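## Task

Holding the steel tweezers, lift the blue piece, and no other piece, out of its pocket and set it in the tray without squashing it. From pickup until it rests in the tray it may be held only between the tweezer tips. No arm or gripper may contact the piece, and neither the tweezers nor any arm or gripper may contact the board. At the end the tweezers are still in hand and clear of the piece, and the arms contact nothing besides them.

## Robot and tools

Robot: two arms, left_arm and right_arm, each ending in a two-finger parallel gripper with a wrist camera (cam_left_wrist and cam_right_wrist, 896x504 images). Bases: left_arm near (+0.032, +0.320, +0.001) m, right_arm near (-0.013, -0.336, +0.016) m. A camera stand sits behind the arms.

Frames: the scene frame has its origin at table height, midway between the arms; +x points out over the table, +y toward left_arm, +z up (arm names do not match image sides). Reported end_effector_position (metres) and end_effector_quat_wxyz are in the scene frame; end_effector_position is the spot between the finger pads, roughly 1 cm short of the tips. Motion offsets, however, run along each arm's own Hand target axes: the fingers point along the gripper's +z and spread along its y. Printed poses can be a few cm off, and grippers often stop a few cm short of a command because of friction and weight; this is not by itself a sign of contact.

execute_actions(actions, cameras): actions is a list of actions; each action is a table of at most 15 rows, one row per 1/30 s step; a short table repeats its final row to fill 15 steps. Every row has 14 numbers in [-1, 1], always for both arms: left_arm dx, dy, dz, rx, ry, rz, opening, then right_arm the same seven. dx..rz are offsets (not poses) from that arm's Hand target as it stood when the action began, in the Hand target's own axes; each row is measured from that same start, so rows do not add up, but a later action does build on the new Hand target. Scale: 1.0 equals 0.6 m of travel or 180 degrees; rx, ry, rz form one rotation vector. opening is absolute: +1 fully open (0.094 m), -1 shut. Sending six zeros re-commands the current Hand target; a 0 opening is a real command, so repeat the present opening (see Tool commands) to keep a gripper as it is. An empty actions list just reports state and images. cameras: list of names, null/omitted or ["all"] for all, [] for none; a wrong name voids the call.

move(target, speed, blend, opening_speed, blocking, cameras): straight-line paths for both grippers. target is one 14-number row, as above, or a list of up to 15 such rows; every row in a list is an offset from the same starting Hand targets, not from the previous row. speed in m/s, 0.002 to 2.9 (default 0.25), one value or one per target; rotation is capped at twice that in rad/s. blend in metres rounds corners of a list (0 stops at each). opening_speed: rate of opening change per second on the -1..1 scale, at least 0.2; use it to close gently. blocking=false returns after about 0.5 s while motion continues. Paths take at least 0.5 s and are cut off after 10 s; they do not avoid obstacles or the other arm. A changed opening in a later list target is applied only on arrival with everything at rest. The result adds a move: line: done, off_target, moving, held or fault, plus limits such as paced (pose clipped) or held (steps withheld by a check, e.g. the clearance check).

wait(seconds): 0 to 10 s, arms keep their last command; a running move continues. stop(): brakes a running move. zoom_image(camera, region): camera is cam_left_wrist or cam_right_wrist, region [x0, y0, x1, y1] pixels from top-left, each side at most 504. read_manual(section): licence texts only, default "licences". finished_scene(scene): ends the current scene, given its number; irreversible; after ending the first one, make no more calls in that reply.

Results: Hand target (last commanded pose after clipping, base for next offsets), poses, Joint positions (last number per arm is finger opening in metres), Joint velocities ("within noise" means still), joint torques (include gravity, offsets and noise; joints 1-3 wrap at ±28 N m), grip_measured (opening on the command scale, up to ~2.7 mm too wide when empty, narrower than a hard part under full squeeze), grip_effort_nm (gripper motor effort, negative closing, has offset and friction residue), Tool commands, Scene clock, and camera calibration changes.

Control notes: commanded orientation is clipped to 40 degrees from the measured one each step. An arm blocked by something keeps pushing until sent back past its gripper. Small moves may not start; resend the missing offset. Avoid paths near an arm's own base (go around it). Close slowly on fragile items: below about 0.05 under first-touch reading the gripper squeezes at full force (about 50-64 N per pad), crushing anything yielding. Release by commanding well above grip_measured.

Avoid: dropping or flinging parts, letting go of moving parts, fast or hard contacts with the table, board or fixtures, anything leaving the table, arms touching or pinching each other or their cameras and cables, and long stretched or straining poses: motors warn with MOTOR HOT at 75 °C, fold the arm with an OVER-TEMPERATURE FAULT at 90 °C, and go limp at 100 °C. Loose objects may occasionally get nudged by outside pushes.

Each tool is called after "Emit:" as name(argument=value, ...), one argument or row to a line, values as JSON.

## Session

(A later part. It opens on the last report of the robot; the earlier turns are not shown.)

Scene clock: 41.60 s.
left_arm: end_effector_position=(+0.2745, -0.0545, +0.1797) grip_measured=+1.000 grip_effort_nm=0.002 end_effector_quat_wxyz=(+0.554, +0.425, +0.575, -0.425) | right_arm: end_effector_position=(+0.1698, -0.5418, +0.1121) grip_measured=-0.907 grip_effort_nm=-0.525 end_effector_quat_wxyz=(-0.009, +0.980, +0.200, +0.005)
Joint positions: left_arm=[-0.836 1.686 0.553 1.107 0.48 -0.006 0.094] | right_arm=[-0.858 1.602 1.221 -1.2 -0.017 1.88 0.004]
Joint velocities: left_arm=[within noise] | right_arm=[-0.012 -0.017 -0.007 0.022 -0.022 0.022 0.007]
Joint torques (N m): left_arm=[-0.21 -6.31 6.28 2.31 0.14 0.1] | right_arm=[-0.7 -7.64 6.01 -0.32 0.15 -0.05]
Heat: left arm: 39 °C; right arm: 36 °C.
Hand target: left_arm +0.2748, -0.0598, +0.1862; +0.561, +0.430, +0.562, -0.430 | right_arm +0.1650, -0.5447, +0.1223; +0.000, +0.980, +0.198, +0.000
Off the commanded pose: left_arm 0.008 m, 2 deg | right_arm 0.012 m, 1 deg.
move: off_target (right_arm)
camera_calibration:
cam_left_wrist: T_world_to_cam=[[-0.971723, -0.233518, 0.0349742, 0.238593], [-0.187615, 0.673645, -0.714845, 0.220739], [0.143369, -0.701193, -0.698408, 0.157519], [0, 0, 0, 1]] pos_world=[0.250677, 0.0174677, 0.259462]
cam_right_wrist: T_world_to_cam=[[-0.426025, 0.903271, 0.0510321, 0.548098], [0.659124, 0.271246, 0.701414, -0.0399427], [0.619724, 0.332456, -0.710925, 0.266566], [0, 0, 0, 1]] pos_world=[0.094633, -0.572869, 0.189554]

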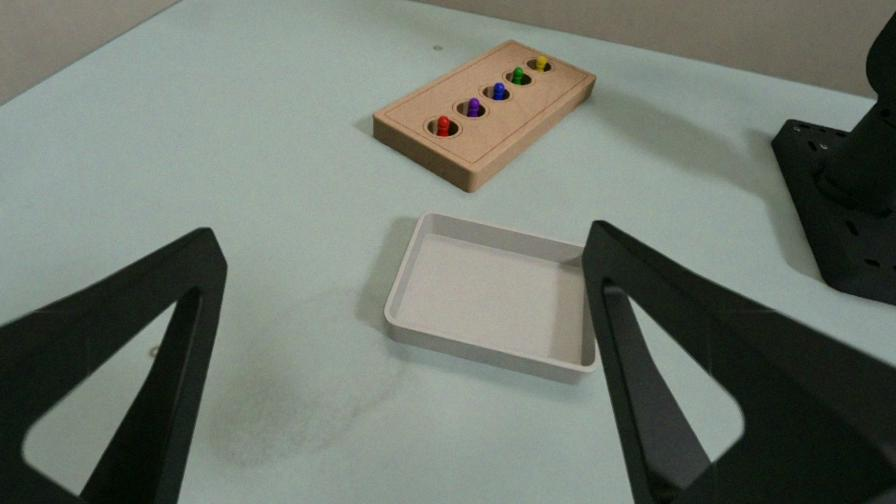

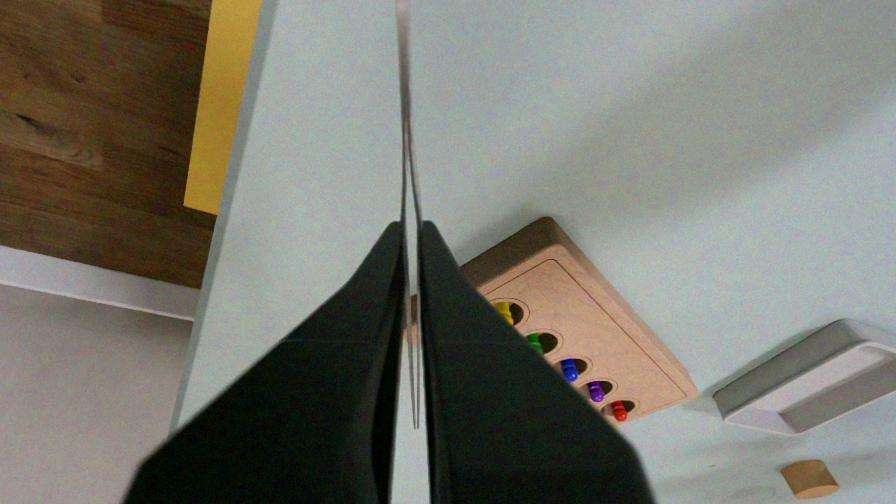

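Emit:
move(
  target=[
    [0,0,0,0,0,0,1,0,0,-0.03,0,0,0,-0.845],
    [0,0,0,0,0,0,1,0.371,-0.157,-0.1,-0.506,-0.130,-0.697,-0.845],
  ],
  speed=[0.2,0.4],
  opening_speed=0.3,
)

Emit:
zoom_image(
  camera="cam_right_wrist",
  region=[300, 254, 550, 504],
)

Emit:
zoom_image(
  camera="cam_left_wrist",
  region=[420, 0, 600, 120],
)

Scene clock: 47.10 s.
left_arm: end_effector_position=(+0.2745, -0.0545, +0.1797) grip_measured=+1.000 grip_effort_nm=-0.007 end_effector_quat_wxyz=(+0.554, +0.425, +0.575, -0.425) | right_arm: end_effector_position=(+0.3338, -0.3701, +0.1847) grip_measured=-0.845 grip_effort_nm=-0.007 end_effector_quat_wxyz=(+0.584, +0.045, +0.810, -0.030)
Joint positions: left_arm=[-0.836 1.686 0.553 1.107 0.48 -0.006 0.094] | right_arm=[-0.094 0.992 0.382 0.289 0.011 0.008 0.007]
Joint velocities: within noise
Joint torques (N m): left_arm=[-0.28 -6.27 6.2 2.34 0.17 0.09] | right_arm=[-0.77 -1.62 4.45 2.21 -0.12 -0.09]
Heat: left arm: 39 °C; right arm: 36 °C.
Hand target: left_arm +0.2748, -0.0598, +0.1862; +0.561, +0.430, +0.562, -0.430 | right_arm +0.3335, -0.3713, +0.1823; +0.587, +0.042, +0.808, -0.031
Off the commanded pose: left_arm 0.008 m, 2 deg | right_arm 0.003 m, 1 deg.
move: done
camera_calibration:
cam_left_wrist: T_world_to_cam=[[-0.971723, -0.233518, 0.0349742, 0.238593], [-0.187615, 0.673645, -0.714845, 0.220739], [0.143369, -0.701193, -0.698408, 0.157519], [0, 0, 0, 1]] pos_world=[0.250677, 0.0174677, 0.259462]
cam_right_wrist: T_world_to_cam=[[-0.129118, -0.990715, 0.0425653, -0.339307], [-0.879575, 0.0946003, -0.466261, 0.418425], [0.457905, -0.0976418, -0.883623, 0.0861592], [0, 0, 0, 1]] pos_world=[0.284773, -0.367327, 0.28567]

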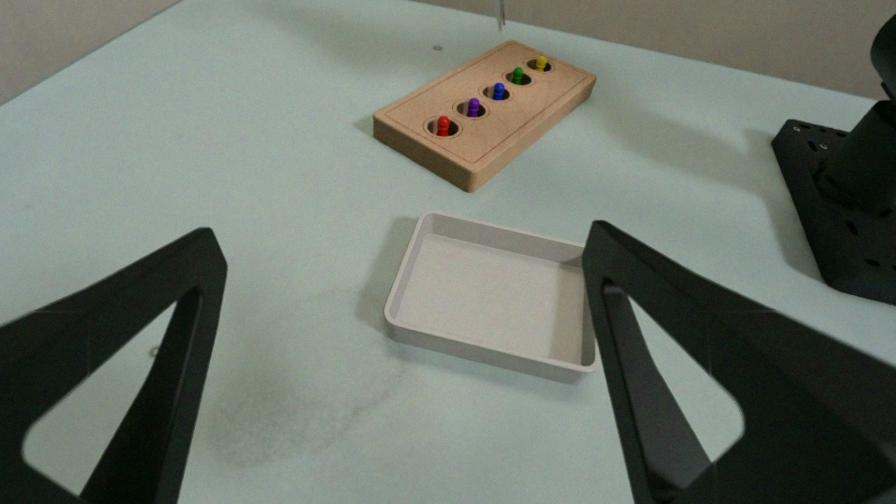

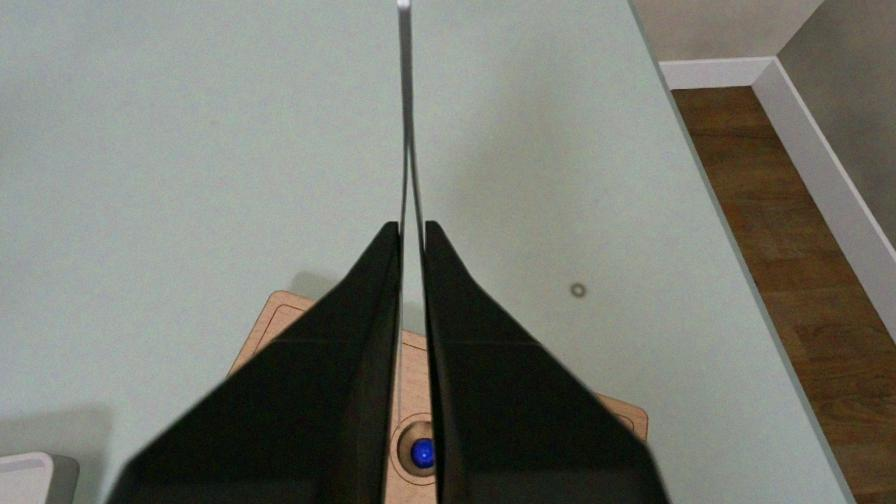

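Scaled by 2.016 from the camera's 896x504 image, which has a finer 1280x720 frame.

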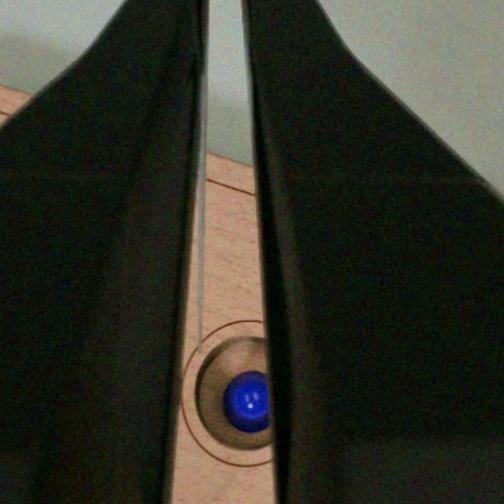

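Scaled by 2.800 from the camera's 896x504 image, which has a finer 1280x720 frame.

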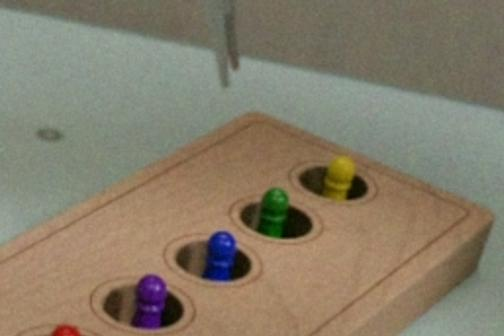

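Emit:
move(
  target=[0,0,0,0,0,0,1,0.0557,-0.0057,0.0117,0,0,0,-0.845],
  speed=0.1,
)

Emit:
zoom_image(
  camera="cam_right_wrist",
  region=[340, 344, 500, 504],
)

Emit:
zoom_image(
  camera="cam_left_wrist",
  region=[450, 20, 560, 120],
)

Scene clock: 50.23 s.
left_arm: end_effector_position=(+0.2745, -0.0545, +0.1797) grip_measured=+1.000 grip_effort_nm=-0.007 end_effector_quat_wxyz=(+0.554, +0.425, +0.575, -0.425) | right_arm: end_effector_position=(+0.3301, -0.3730, +0.1500) grip_measured=-0.845 grip_effort_nm=-0.012 end_effector_quat_wxyz=(+0.584, +0.044, +0.810, -0.029)
Joint positions: left_arm=[-0.836 1.686 0.553 1.107 0.48 -0.006 0.094] | right_arm=[-0.114 1.083 0.264 0.498 -0.009 0.001 0.007]
Joint velocities: within noise
Joint torques (N m): left_arm=[-0.17 -6.35 6.19 2.3 0.18 0.07] | right_arm=[-0.8 -1.61 4.18 2.19 -0.14 -0.1]
Heat: left arm: 39 °C; right arm: 35 °C.
Hand target: left_arm +0.2748, -0.0598, +0.1862; +0.561, +0.430, +0.562, -0.430 | right_arm +0.3295, -0.3743, +0.1481; +0.586, +0.041, +0.808, -0.031
Off the commanded pose: left_arm 0.008 m, 2 deg | right_arm 0.002 m, 1 deg.
move: done
camera_calibration:
cam_left_wrist: T_world_to_cam=[[-0.971723, -0.233518, 0.0349742, 0.238593], [-0.187615, 0.673645, -0.714845, 0.220739], [0.143369, -0.701193, -0.698408, 0.157519], [0, 0, 0, 1]] pos_world=[0.250677, 0.0174677, 0.259462]
cam_right_wrist: T_world_to_cam=[[-0.128075, -0.990849, 0.0425954, -0.341531], [-0.879882, 0.0937049, -0.465861, 0.398921], [0.457607, -0.0971442, -0.883832, 0.057229], [0, 0, 0, 1]] pos_world=[0.281074, -0.370228, 0.250971]

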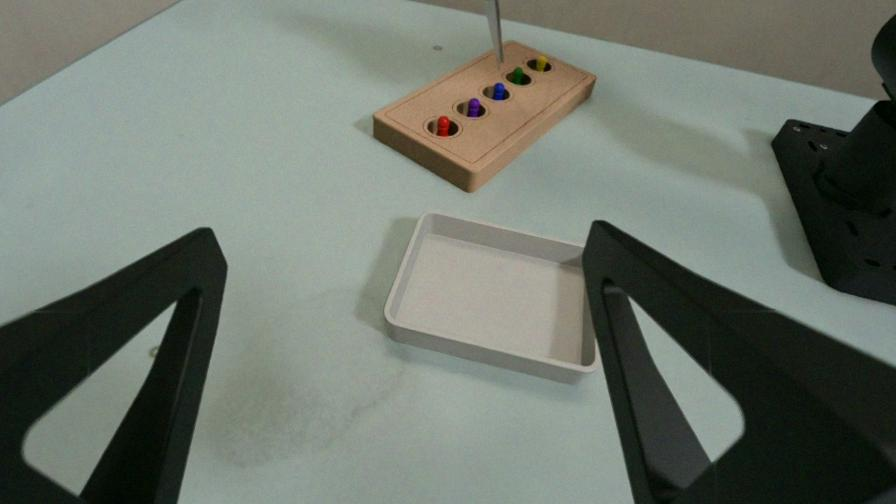

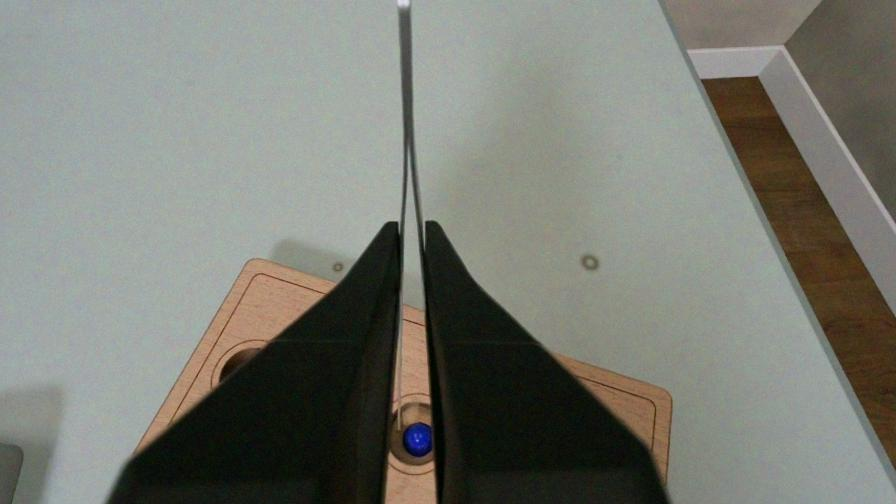

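Scaled by 3.150 from the camera's 896x504 image, which has a finer 1280x720 frame.

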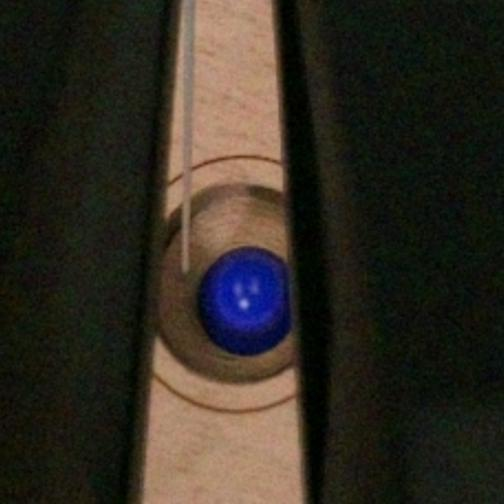

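Scaled by 4.582 from the camera's 896x504 image, which has a finer 1280x720 frame.

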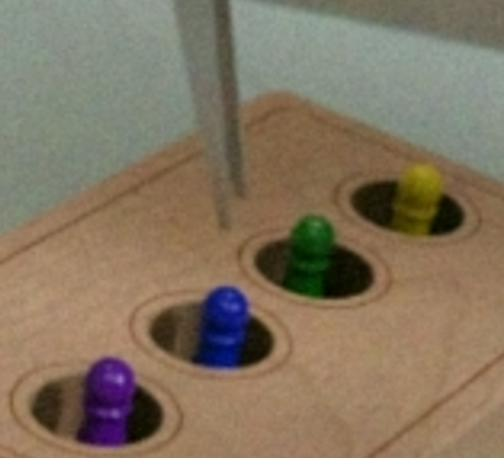

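Emit:
move(
  target=[
    [0,0,0,0,0,0,1,0,0,0,0,0,0,-0.824],
    [0,0,0,0,0,0,1,0.0167,-0.0015,0.003,0,0,0,-0.824],
  ],
  speed=0.08,
  opening_speed=0.2,
)

Emit:
zoom_image(
  camera="cam_right_wrist",
  region=[340, 344, 500, 504],
)

Emit:
zoom_image(
  camera="cam_left_wrist",
  region=[450, 20, 560, 120],
)

Scene clock: 55.43 s.
left_arm: end_effector_position=(+0.2745, -0.0545, +0.1797) grip_measured=+1.000 grip_effort_nm=-0.007 end_effector_quat_wxyz=(+0.554, +0.425, +0.575, -0.425) | right_arm: end_effector_position=(+0.3291, -0.3739, +0.1398) grip_measured=-0.826 grip_effort_nm=0.066 end_effector_quat_wxyz=(+0.584, +0.044, +0.810, -0.029)
Joint positions: left_arm=[-0.836 1.686 0.553 1.107 0.48 -0.006 0.094] | right_arm=[-0.12 1.125 0.232 0.57 -0.014 0 0.008]
Joint velocities: within noise
Joint torques (N m): left_arm=[-0.14 -6.35 6.27 2.32 0.18 0.09] | right_arm=[-0.77 -1.78 3.93 2.2 -0.14 -0.1]
Heat: left arm: 39 °C; right arm: 35 °C.
Hand target: left_arm +0.2748, -0.0598, +0.1862; +0.561, +0.430, +0.562, -0.430 | right_arm +0.3280, -0.3751, +0.1381; +0.587, +0.042, +0.808, -0.031
Off the commanded pose: left_arm 0.008 m, 2 deg | right_arm 0.002 m, 1 deg.
move: done
camera_calibration:
cam_left_wrist: T_world_to_cam=[[-0.971723, -0.233518, 0.0349742, 0.238593], [-0.187615, 0.673645, -0.714845, 0.220739], [0.143369, -0.701193, -0.698408, 0.157519], [0, 0, 0, 1]] pos_world=[0.250677, 0.0174677, 0.259462]
cam_right_wrist: T_world_to_cam=[[-0.128549, -0.990792, 0.0424938, -0.342037], [-0.879959, 0.0941996, -0.465616, 0.393531], [0.457326, -0.0972474, -0.883966, 0.0486465], [0, 0, 0, 1]] pos_world=[0.280075, -0.371228, 0.240771]

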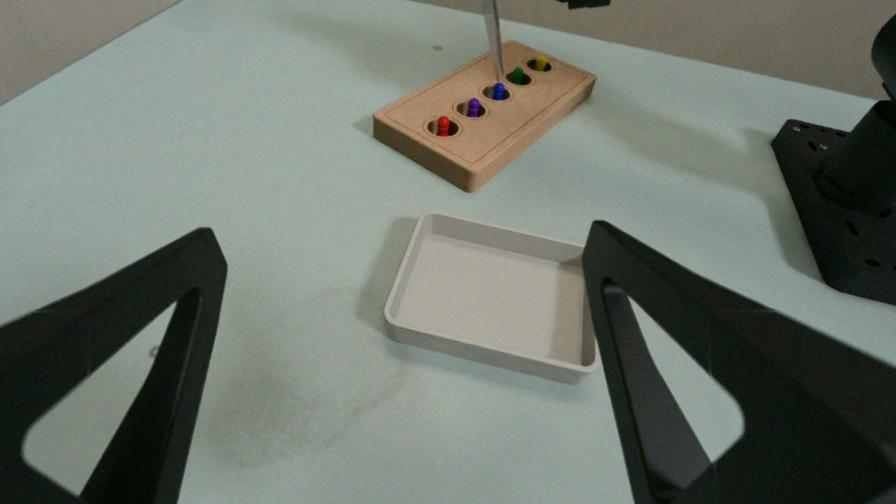

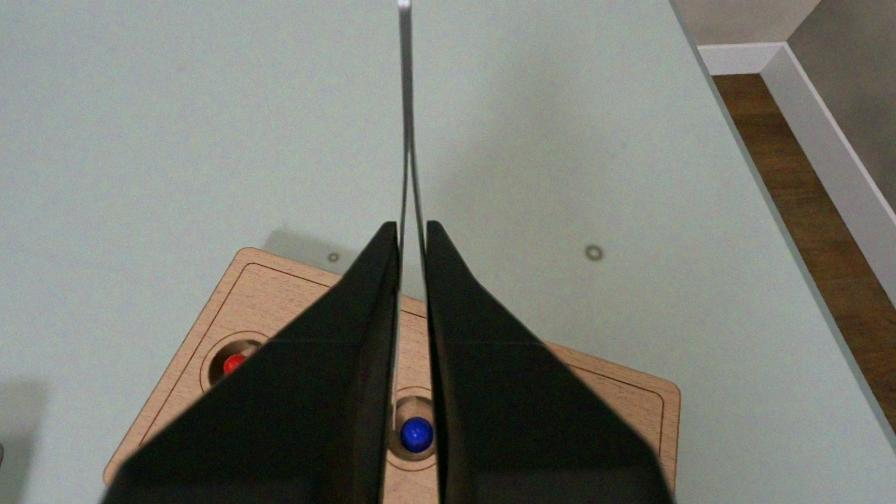

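Scaled by 3.150 from the camera's 896x504 image, which has a finer 1280x720 frame.

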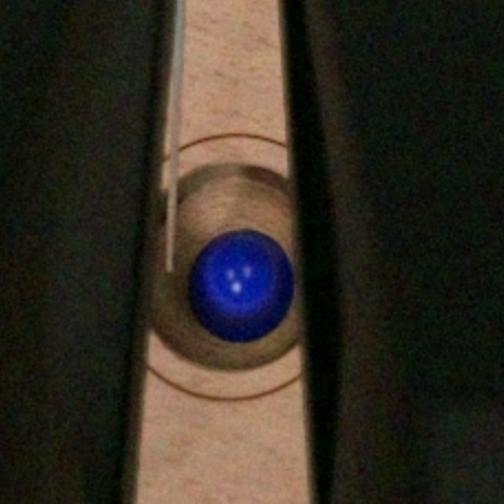

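Scaled by 4.582 from the camera's 896x504 image, which has a finer 1280x720 frame.

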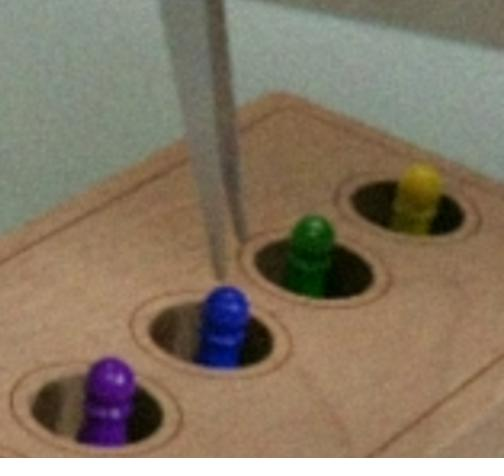

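Emit:
move(
  target=[
    [0,0,0,0,0,0,1,0.0185,0,0.005,0,0,0,-0.824],
    [0,0,0,0,0,0,1,0.0185,0,0.005,0,0,0,-0.862],
    [0,0,0,0,0,0,1,0.0185,0,0.005,0,0,0,-0.862],
  ],
  speed=0.06,
  opening_speed=0.2,
)

Emit:
zoom_image(
  camera="cam_right_wrist",
  region=[340, 344, 500, 504],
)

Emit:
zoom_image(
  camera="cam_left_wrist",
  region=[450, 20, 560, 120],
)

Scene clock: 58.90 s.
left_arm: end_effector_position=(+0.2745, -0.0545, +0.1797) grip_measured=+1.000 grip_effort_nm=-0.012 end_effector_quat_wxyz=(+0.554, +0.425, +0.575, -0.425) | right_arm: end_effector_position=(+0.3287, -0.3738, +0.1284) grip_measured=-0.856 grip_effort_nm=-0.349 end_effector_quat_wxyz=(+0.584, +0.044, +0.810, -0.029)
Joint positions: left_arm=[-0.836 1.686 0.553 1.107 0.48 -0.006 0.094] | right_arm=[-0.12 1.187 0.199 0.666 -0.014 -0.001 0.007]
Joint velocities: within noise
Joint torques (N m): left_arm=[-0.28 -6.32 6.23 2.33 0.19 0.08] | right_arm=[-0.8 -1.89 3.69 2.2 -0.14 -0.1]
Heat: left arm: 39 °C; right arm: 35 °C.
Hand target: left_arm +0.2748, -0.0598, +0.1862; +0.561, +0.430, +0.562, -0.430 | right_arm +0.3274, -0.3750, +0.1266; +0.586, +0.041, +0.808, -0.031
Off the commanded pose: left_arm 0.008 m, 2 deg | right_arm 0.002 m, 0 deg.
move: done
camera_calibration:
cam_left_wrist: T_world_to_cam=[[-0.971723, -0.233518, 0.0349742, 0.238593], [-0.187615, 0.673645, -0.714845, 0.220739], [0.143369, -0.701193, -0.698408, 0.157519], [0, 0, 0, 1]] pos_world=[0.250677, 0.0174677, 0.259462]
cam_right_wrist: T_world_to_cam=[[-0.128117, -0.990839, 0.0427146, -0.341702], [-0.879508, 0.0936076, -0.466586, 0.3876], [0.458313, -0.0973455, -0.883444, 0.0382885], [0, 0, 0, 1]] pos_world=[0.279571, -0.371127, 0.22927]

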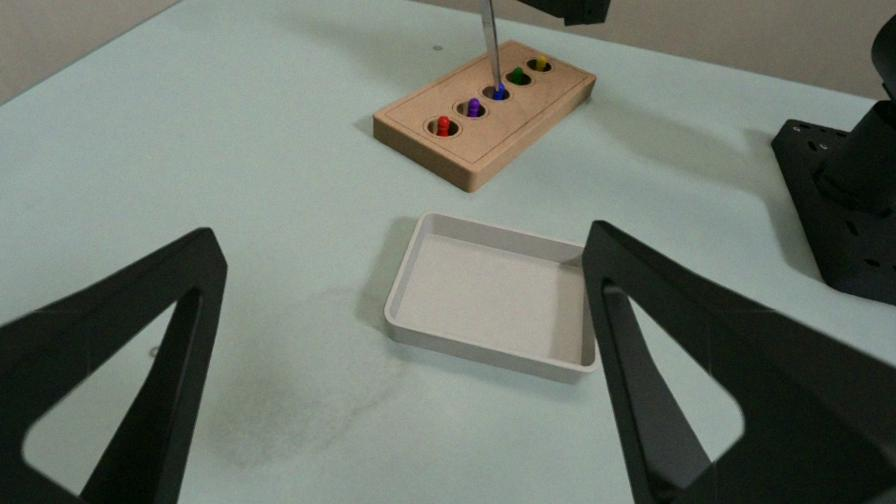

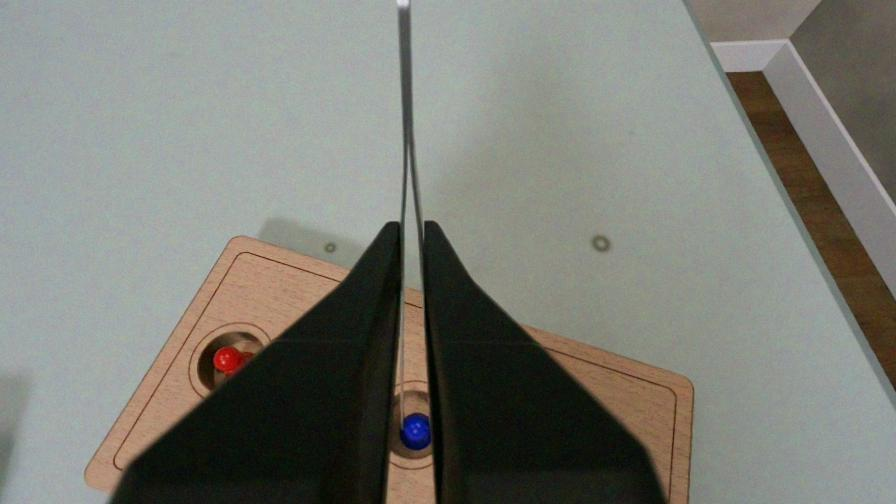

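Scaled by 3.150 from the camera's 896x504 image, which has a finer 1280x720 frame.

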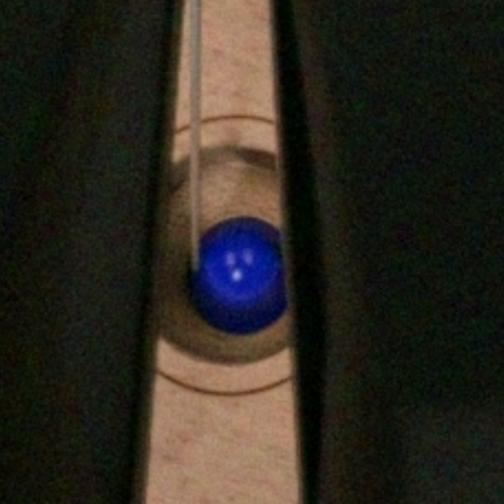

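Scaled by 4.582 from the camera's 896x504 image, which has a finer 1280x720 frame.

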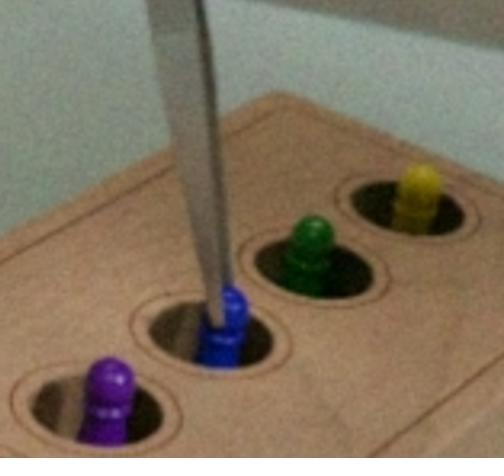

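Emit:
move(
  target=[
    [0,0.065,-0.2415,0,0,0,1,-0.111,0,-0.036,0,0,0,-0.862],
    [0,0.065,-0.2415,0,0,0,1,-0.0992,0.3678,-0.153,-0.1374,0,-0.0446,-0.862],
  ],
  speed=[0.12,0.22],
  blend=[0.015,0],
)

Emit:
zoom_image(
  camera="cam_right_wrist",
  region=[340, 344, 500, 504],
)

Scene clock: 64.53 s.
left_arm: end_effector_position=(+0.2792, +0.0890, +0.1837) grip_measured=+1.000 grip_effort_nm=-0.002 end_effector_quat_wxyz=(+0.560, +0.424, +0.568, -0.429) | right_arm: end_effector_position=(+0.2752, -0.1531, +0.1915) grip_measured=-0.856 grip_effort_nm=-0.349 end_effector_quat_wxyz=(+0.558, -0.155, +0.810, +0.094)
Joint positions: left_arm=[-0.313 1.403 0.28 1.114 1.008 -0.004 0.094] | right_arm=[0.756 0.982 0.459 0.128 0.373 0.128 0.007]
Joint velocities: within noise
Joint torques (N m): left_arm=[0.38 -6.32 4 1.82 0.21 0.08] | right_arm=[0.53 -1.61 8.1 2.08 0.28 0.05]
Heat: left arm: 39 °C; right arm: 36 °C.
Hand target: left_arm +0.2747, +0.0902, +0.1865; +0.561, +0.430, +0.562, -0.430 | right_arm +0.2817, -0.1484, +0.2114; +0.578, -0.141, +0.797, +0.102
Off the commanded pose: left_arm 0.005 m, 1 deg | right_arm 0.021 m, 3 deg.
move: off_target (right_arm)
camera_calibration:
cam_left_wrist: T_world_to_cam=[[-0.973229, -0.22817, 0.0276259, 0.27774], [-0.176167, 0.663362, -0.727266, 0.127834], [0.147614, -0.712663, -0.685799, 0.257758], [0, 0, 0, 1]] pos_world=[0.254776, 0.162267, 0.262067]
cam_right_wrist: T_world_to_cam=[[0.335654, -0.939489, 0.0685383, -0.257286], [-0.842007, -0.331854, -0.425319, 0.266047], [0.422327, 0.0850501, -0.902445, 0.181489], [0, 0, 0, 1]] pos_world=[0.233725, -0.168864, 0.294573]

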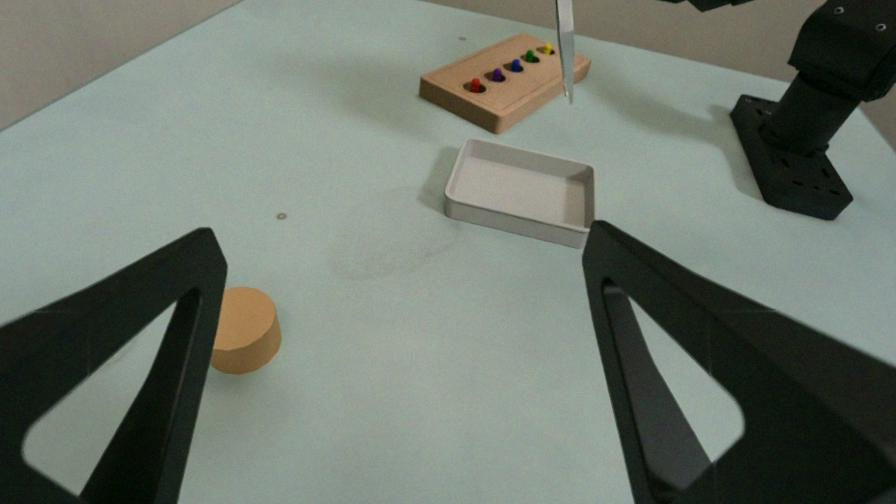

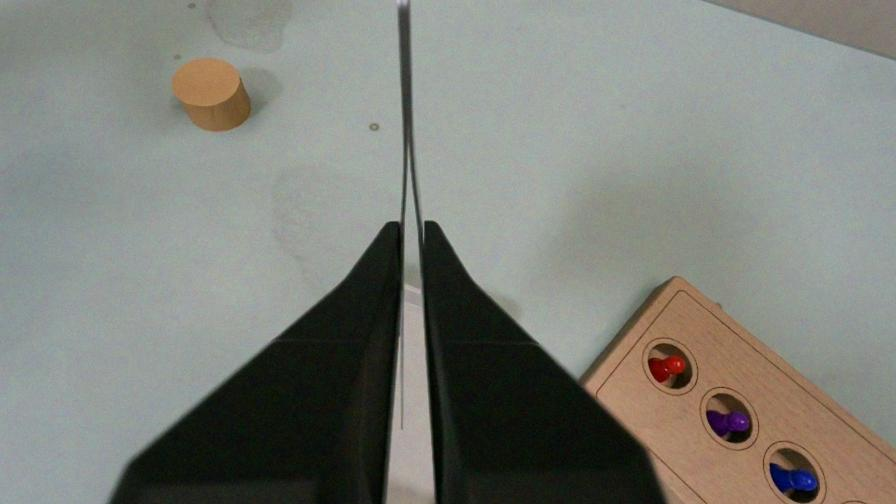

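Scaled by 3.150 from the camera's 896x504 image, which has a finer 1280x720 frame.

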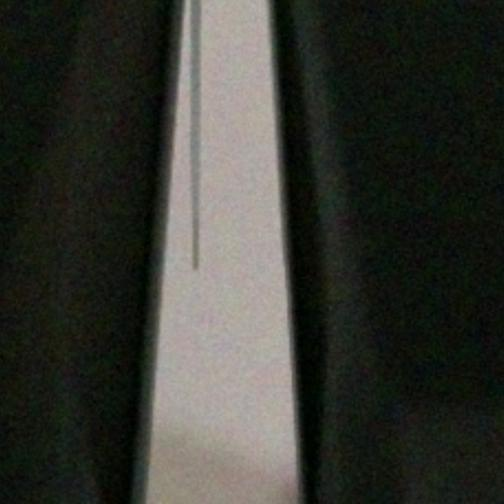

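Emit:
move(
  target=[
    [0,-0.065,0.2415,0,0,0,1,0.0483,-0.3788,-0.0325,0.1374,0,0.0446,-0.862],
    [0,-0.065,0.2415,0,0,0,1,0.0483,-0.3788,-0.0325,0.1374,0,0.0446,-0.824],
  ],
  speed=0.25,
)

Emit:
zoom_image(
  camera="cam_right_wrist",
  region=[340, 344, 500, 504],
)

Emit:
zoom_image(
  camera="cam_left_wrist",
  region=[420, 10, 580, 130],
)

Scene clock: 70.53 s.
left_arm: end_effector_position=(+0.2709, -0.0554, +0.1811) grip_measured=+1.000 grip_effort_nm=-0.002 end_effector_quat_wxyz=(+0.553, +0.431, +0.568, -0.431) | right_arm: end_effector_position=(+0.3323, -0.3698, +0.1881) grip_measured=-0.826 grip_effort_nm=0.071 end_effector_quat_wxyz=(+0.580, +0.044, +0.813, -0.029)
Joint positions: left_arm=[-0.837 1.686 0.551 1.116 0.499 -0.004 0.094] | right_arm=[-0.094 0.975 0.398 0.246 0.01 0.007 0.008]
Joint velocities: within noise
Joint torques (N m): left_arm=[-0.16 -6.31 6.38 2.2 -0.03 0.04] | right_arm=[-0.8 -1.4 5.26 2.2 -0.14 -0.1]
Heat: left arm: 39 °C; right arm: 36 °C.
Hand target: left_arm +0.2748, -0.0599, +0.1862; +0.561, +0.430, +0.562, -0.430 | right_arm +0.3339, -0.3713, +0.1900; +0.587, +0.042, +0.808, -0.031
Off the commanded pose: left_arm 0.008 m, 1 deg | right_arm 0.003 m, 1 deg.
move: done
camera_calibration:
cam_left_wrist: T_world_to_cam=[[-0.976326, -0.214354, 0.0289747, 0.238087], [-0.169247, 0.673629, -0.71943, 0.217555], [0.134694, -0.707302, -0.69396, 0.159588], [0, 0, 0, 1]] pos_world=[0.247775, 0.0173606, 0.260365]
cam_right_wrist: T_world_to_cam=[[-0.127893, -0.99085, 0.0431275, -0.33992], [-0.883711, 0.094109, -0.458474, 0.41833], [0.45022, -0.096748, -0.887661, 0.0935278], [0, 0, 0, 1]] pos_world=[0.284101, -0.367129, 0.289474]

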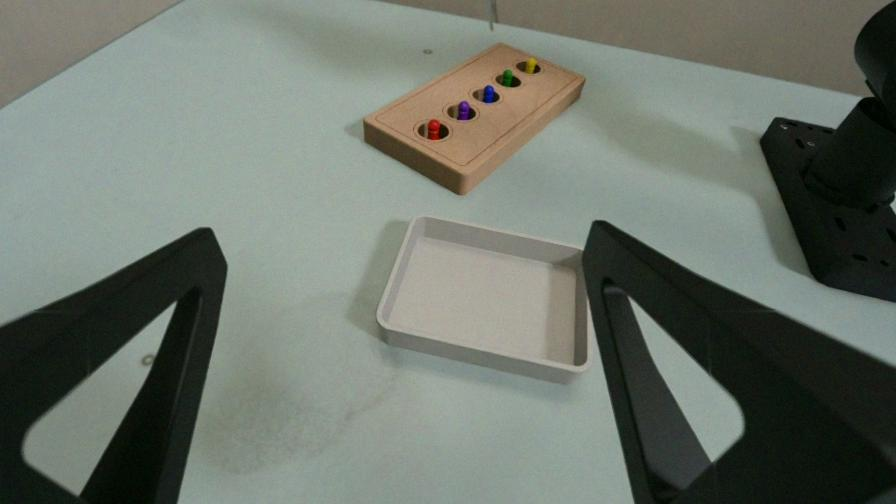

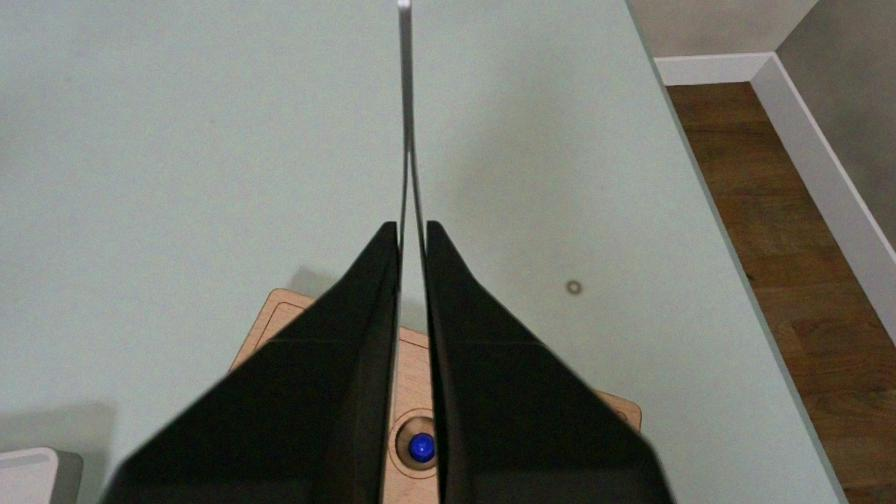

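Scaled by 3.150 from the camera's 896x504 image, which has a finer 1280x720 frame.

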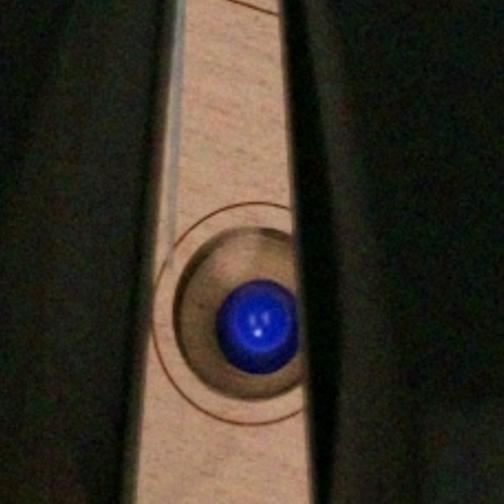

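Scaled by 3.150 from the camera's 896x504 image, which has a finer 1280x720 frame.

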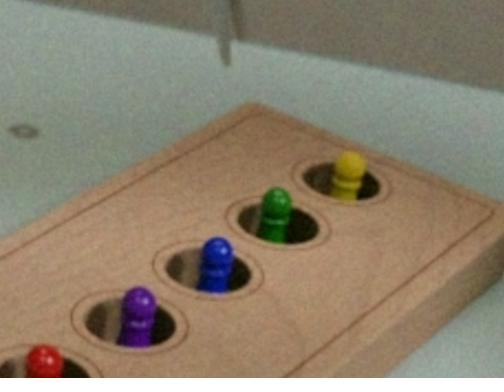

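Emit:
move(
  target=[0,0,0,0,0,0,1,0.0851,-0.0073,0.0181,0,0,0,-0.824],
  speed=0.12,
)

Emit:
zoom_image(
  camera="cam_right_wrist",
  region=[340, 344, 500, 504],
)

Emit:
zoom_image(
  camera="cam_left_wrist",
  region=[450, 20, 560, 120],
)

Scene clock: 73.03 s.
left_arm: end_effector_position=(+0.2709, -0.0554, +0.1811) grip_measured=+1.000 grip_effort_nm=-0.007 end_effector_quat_wxyz=(+0.553, +0.431, +0.568, -0.431) | right_arm: end_effector_position=(+0.3287, -0.3740, +0.1390) grip_measured=-0.826 grip_effort_nm=0.066 end_effector_quat_wxyz=(+0.583, +0.044, +0.811, -0.029)
Joint positions: left_arm=[-0.837 1.686 0.551 1.116 0.499 -0.004 0.094] | right_arm=[-0.12 1.125 0.23 0.57 -0.014 -0.001 0.008]
Joint velocities: within noise
Joint torques (N m): left_arm=[-0.28 -6.34 6.42 2.21 -0.04 0.07] | right_arm=[-0.76 -1.8 4.03 2.21 -0.14 -0.1]
Heat: left arm: 39 °C; right arm: 36 °C.
Hand target: left_arm +0.2747, -0.0599, +0.1862; +0.561, +0.430, +0.562, -0.430 | right_arm +0.3280, -0.3751, +0.1381; +0.586, +0.041, +0.808, -0.031
Off the commanded pose: left_arm 0.008 m, 1 deg | right_arm 0.002 m, 1 deg.
move: done
camera_calibration:
cam_left_wrist: T_world_to_cam=[[-0.976326, -0.214354, 0.0289747, 0.238087], [-0.169247, 0.673629, -0.71943, 0.217555], [0.134694, -0.707302, -0.69396, 0.159588], [0, 0, 0, 1]] pos_world=[0.247775, 0.0173606, 0.260365]
cam_right_wrist: T_world_to_cam=[[-0.128379, -0.990802, 0.0427867, -0.342154], [-0.88087, 0.0941017, -0.46391, 0.392844], [0.455616, -0.0972458, -0.884849, 0.0488081], [0, 0, 0, 1]] pos_world=[0.279881, -0.371228, 0.240072]

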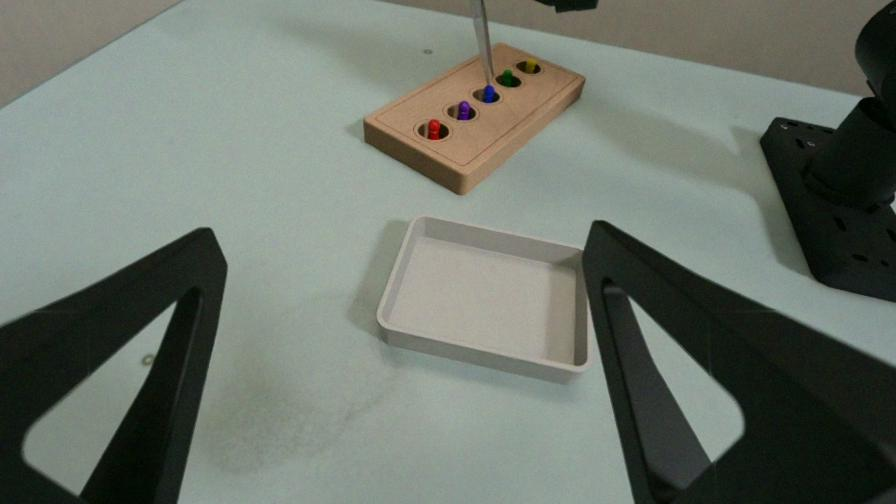

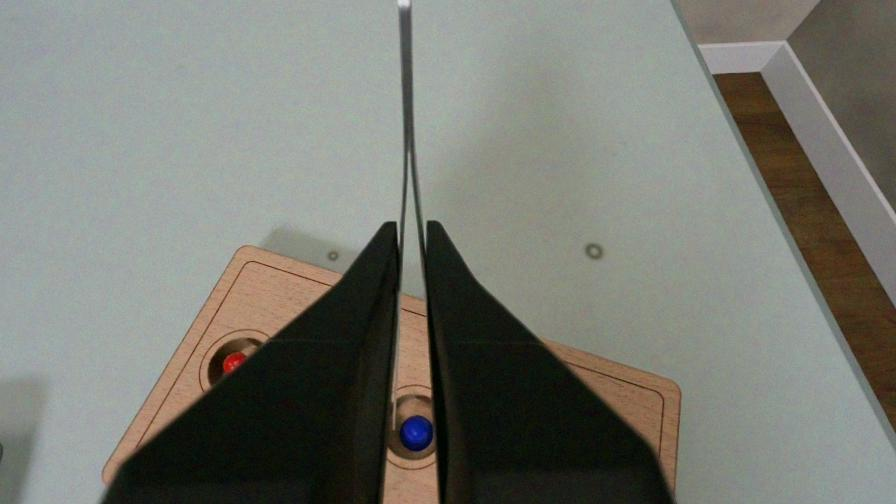

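Scaled by 3.150 from the camera's 896x504 image, which has a finer 1280x720 frame.

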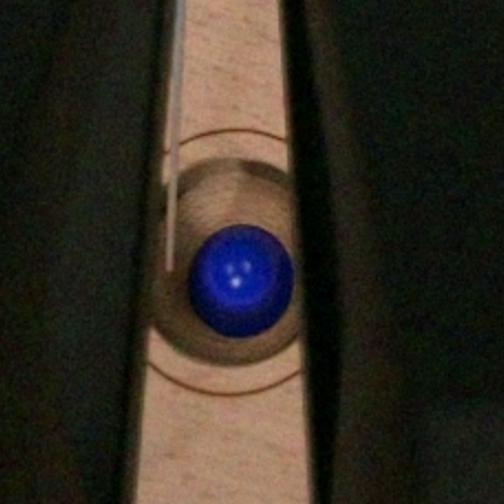

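Scaled by 4.582 from the camera's 896x504 image, which has a finer 1280x720 frame.

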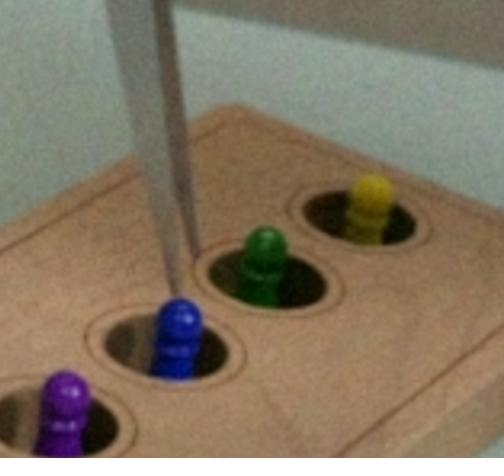

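Emit:
move(
  target=[
    [0,0,0,0,0,0,1,0.0211,0,0.0058,0,0,0,-0.824],
    [0,0,0,0,0,0,1,0.0211,0,0.0058,0,0,0,-0.882],
  ],
  speed=0.06,
  opening_speed=0.2,
)

Emit:
zoom_image(
  camera="cam_right_wrist",
  region=[340, 344, 500, 504],
)

Emit:
zoom_image(
  camera="cam_left_wrist",
  region=[450, 20, 560, 120],
)

Scene clock: 76.30 s.
left_arm: end_effector_position=(+0.2709, -0.0554, +0.1811) grip_measured=+1.000 grip_effort_nm=-0.007 end_effector_quat_wxyz=(+0.554, +0.431, +0.568, -0.431) | right_arm: end_effector_position=(+0.3287, -0.3739, +0.1267) grip_measured=-0.873 grip_effort_nm=-0.505 end_effector_quat_wxyz=(+0.584, +0.044, +0.810, -0.029)
Joint positions: left_arm=[-0.837 1.686 0.551 1.116 0.498 -0.004 0.094] | right_arm=[-0.12 1.197 0.195 0.68 -0.014 -0.001 0.006]
Joint velocities: within noise
Joint torques (N m): left_arm=[-0.17 -6.42 6.34 2.22 -0.01 0.08] | right_arm=[-0.79 -1.91 3.63 2.21 -0.14 -0.1]
Heat: left arm: 39 °C; right arm: 36 °C.
Hand target: left_arm +0.2748, -0.0598, +0.1862; +0.561, +0.430, +0.562, -0.430 | right_arm +0.3274, -0.3751, +0.1250; +0.586, +0.041, +0.808, -0.031
Off the commanded pose: left_arm 0.008 m, 1 deg | right_arm 0.003 m, 0 deg.
move: done
camera_calibration:
cam_left_wrist: T_world_to_cam=[[-0.976263, -0.214638, 0.0289934, 0.238169], [-0.169453, 0.67356, -0.719446, 0.217628], [0.134892, -0.707282, -0.693942, 0.159521], [0, 0, 0, 1]] pos_world=[0.247875, 0.0173608, 0.260365]
cam_right_wrist: T_world_to_cam=[[-0.128159, -0.990839, 0.0425809, -0.341592], [-0.8795, 0.0937064, -0.466582, 0.386887], [0.458318, -0.0972464, -0.883452, 0.0369125], [0, 0, 0, 1]] pos_world=[0.279571, -0.371127, 0.22767]

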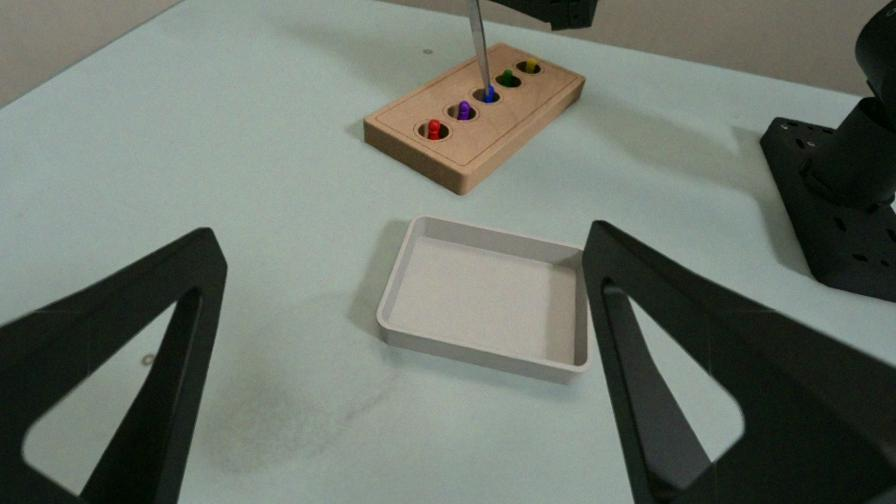

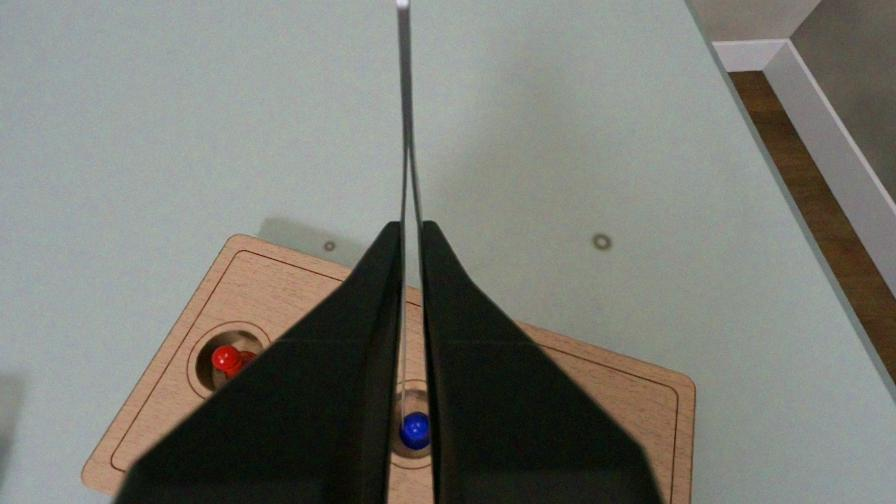

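Scaled by 3.150 from the camera's 896x504 image, which has a finer 1280x720 frame.

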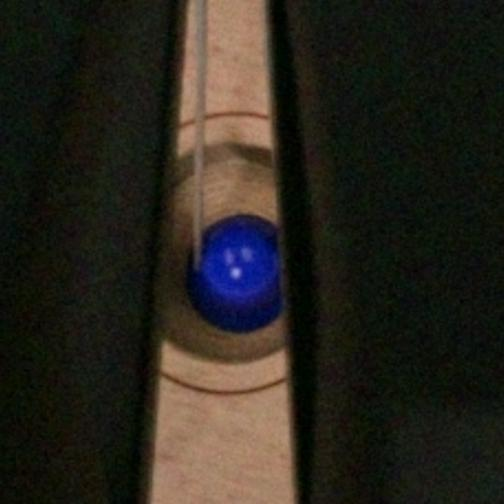

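Scaled by 4.582 from the camera's 896x504 image, which has a finer 1280x720 frame.

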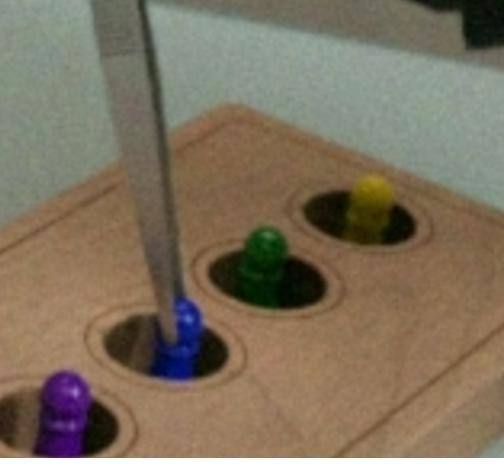

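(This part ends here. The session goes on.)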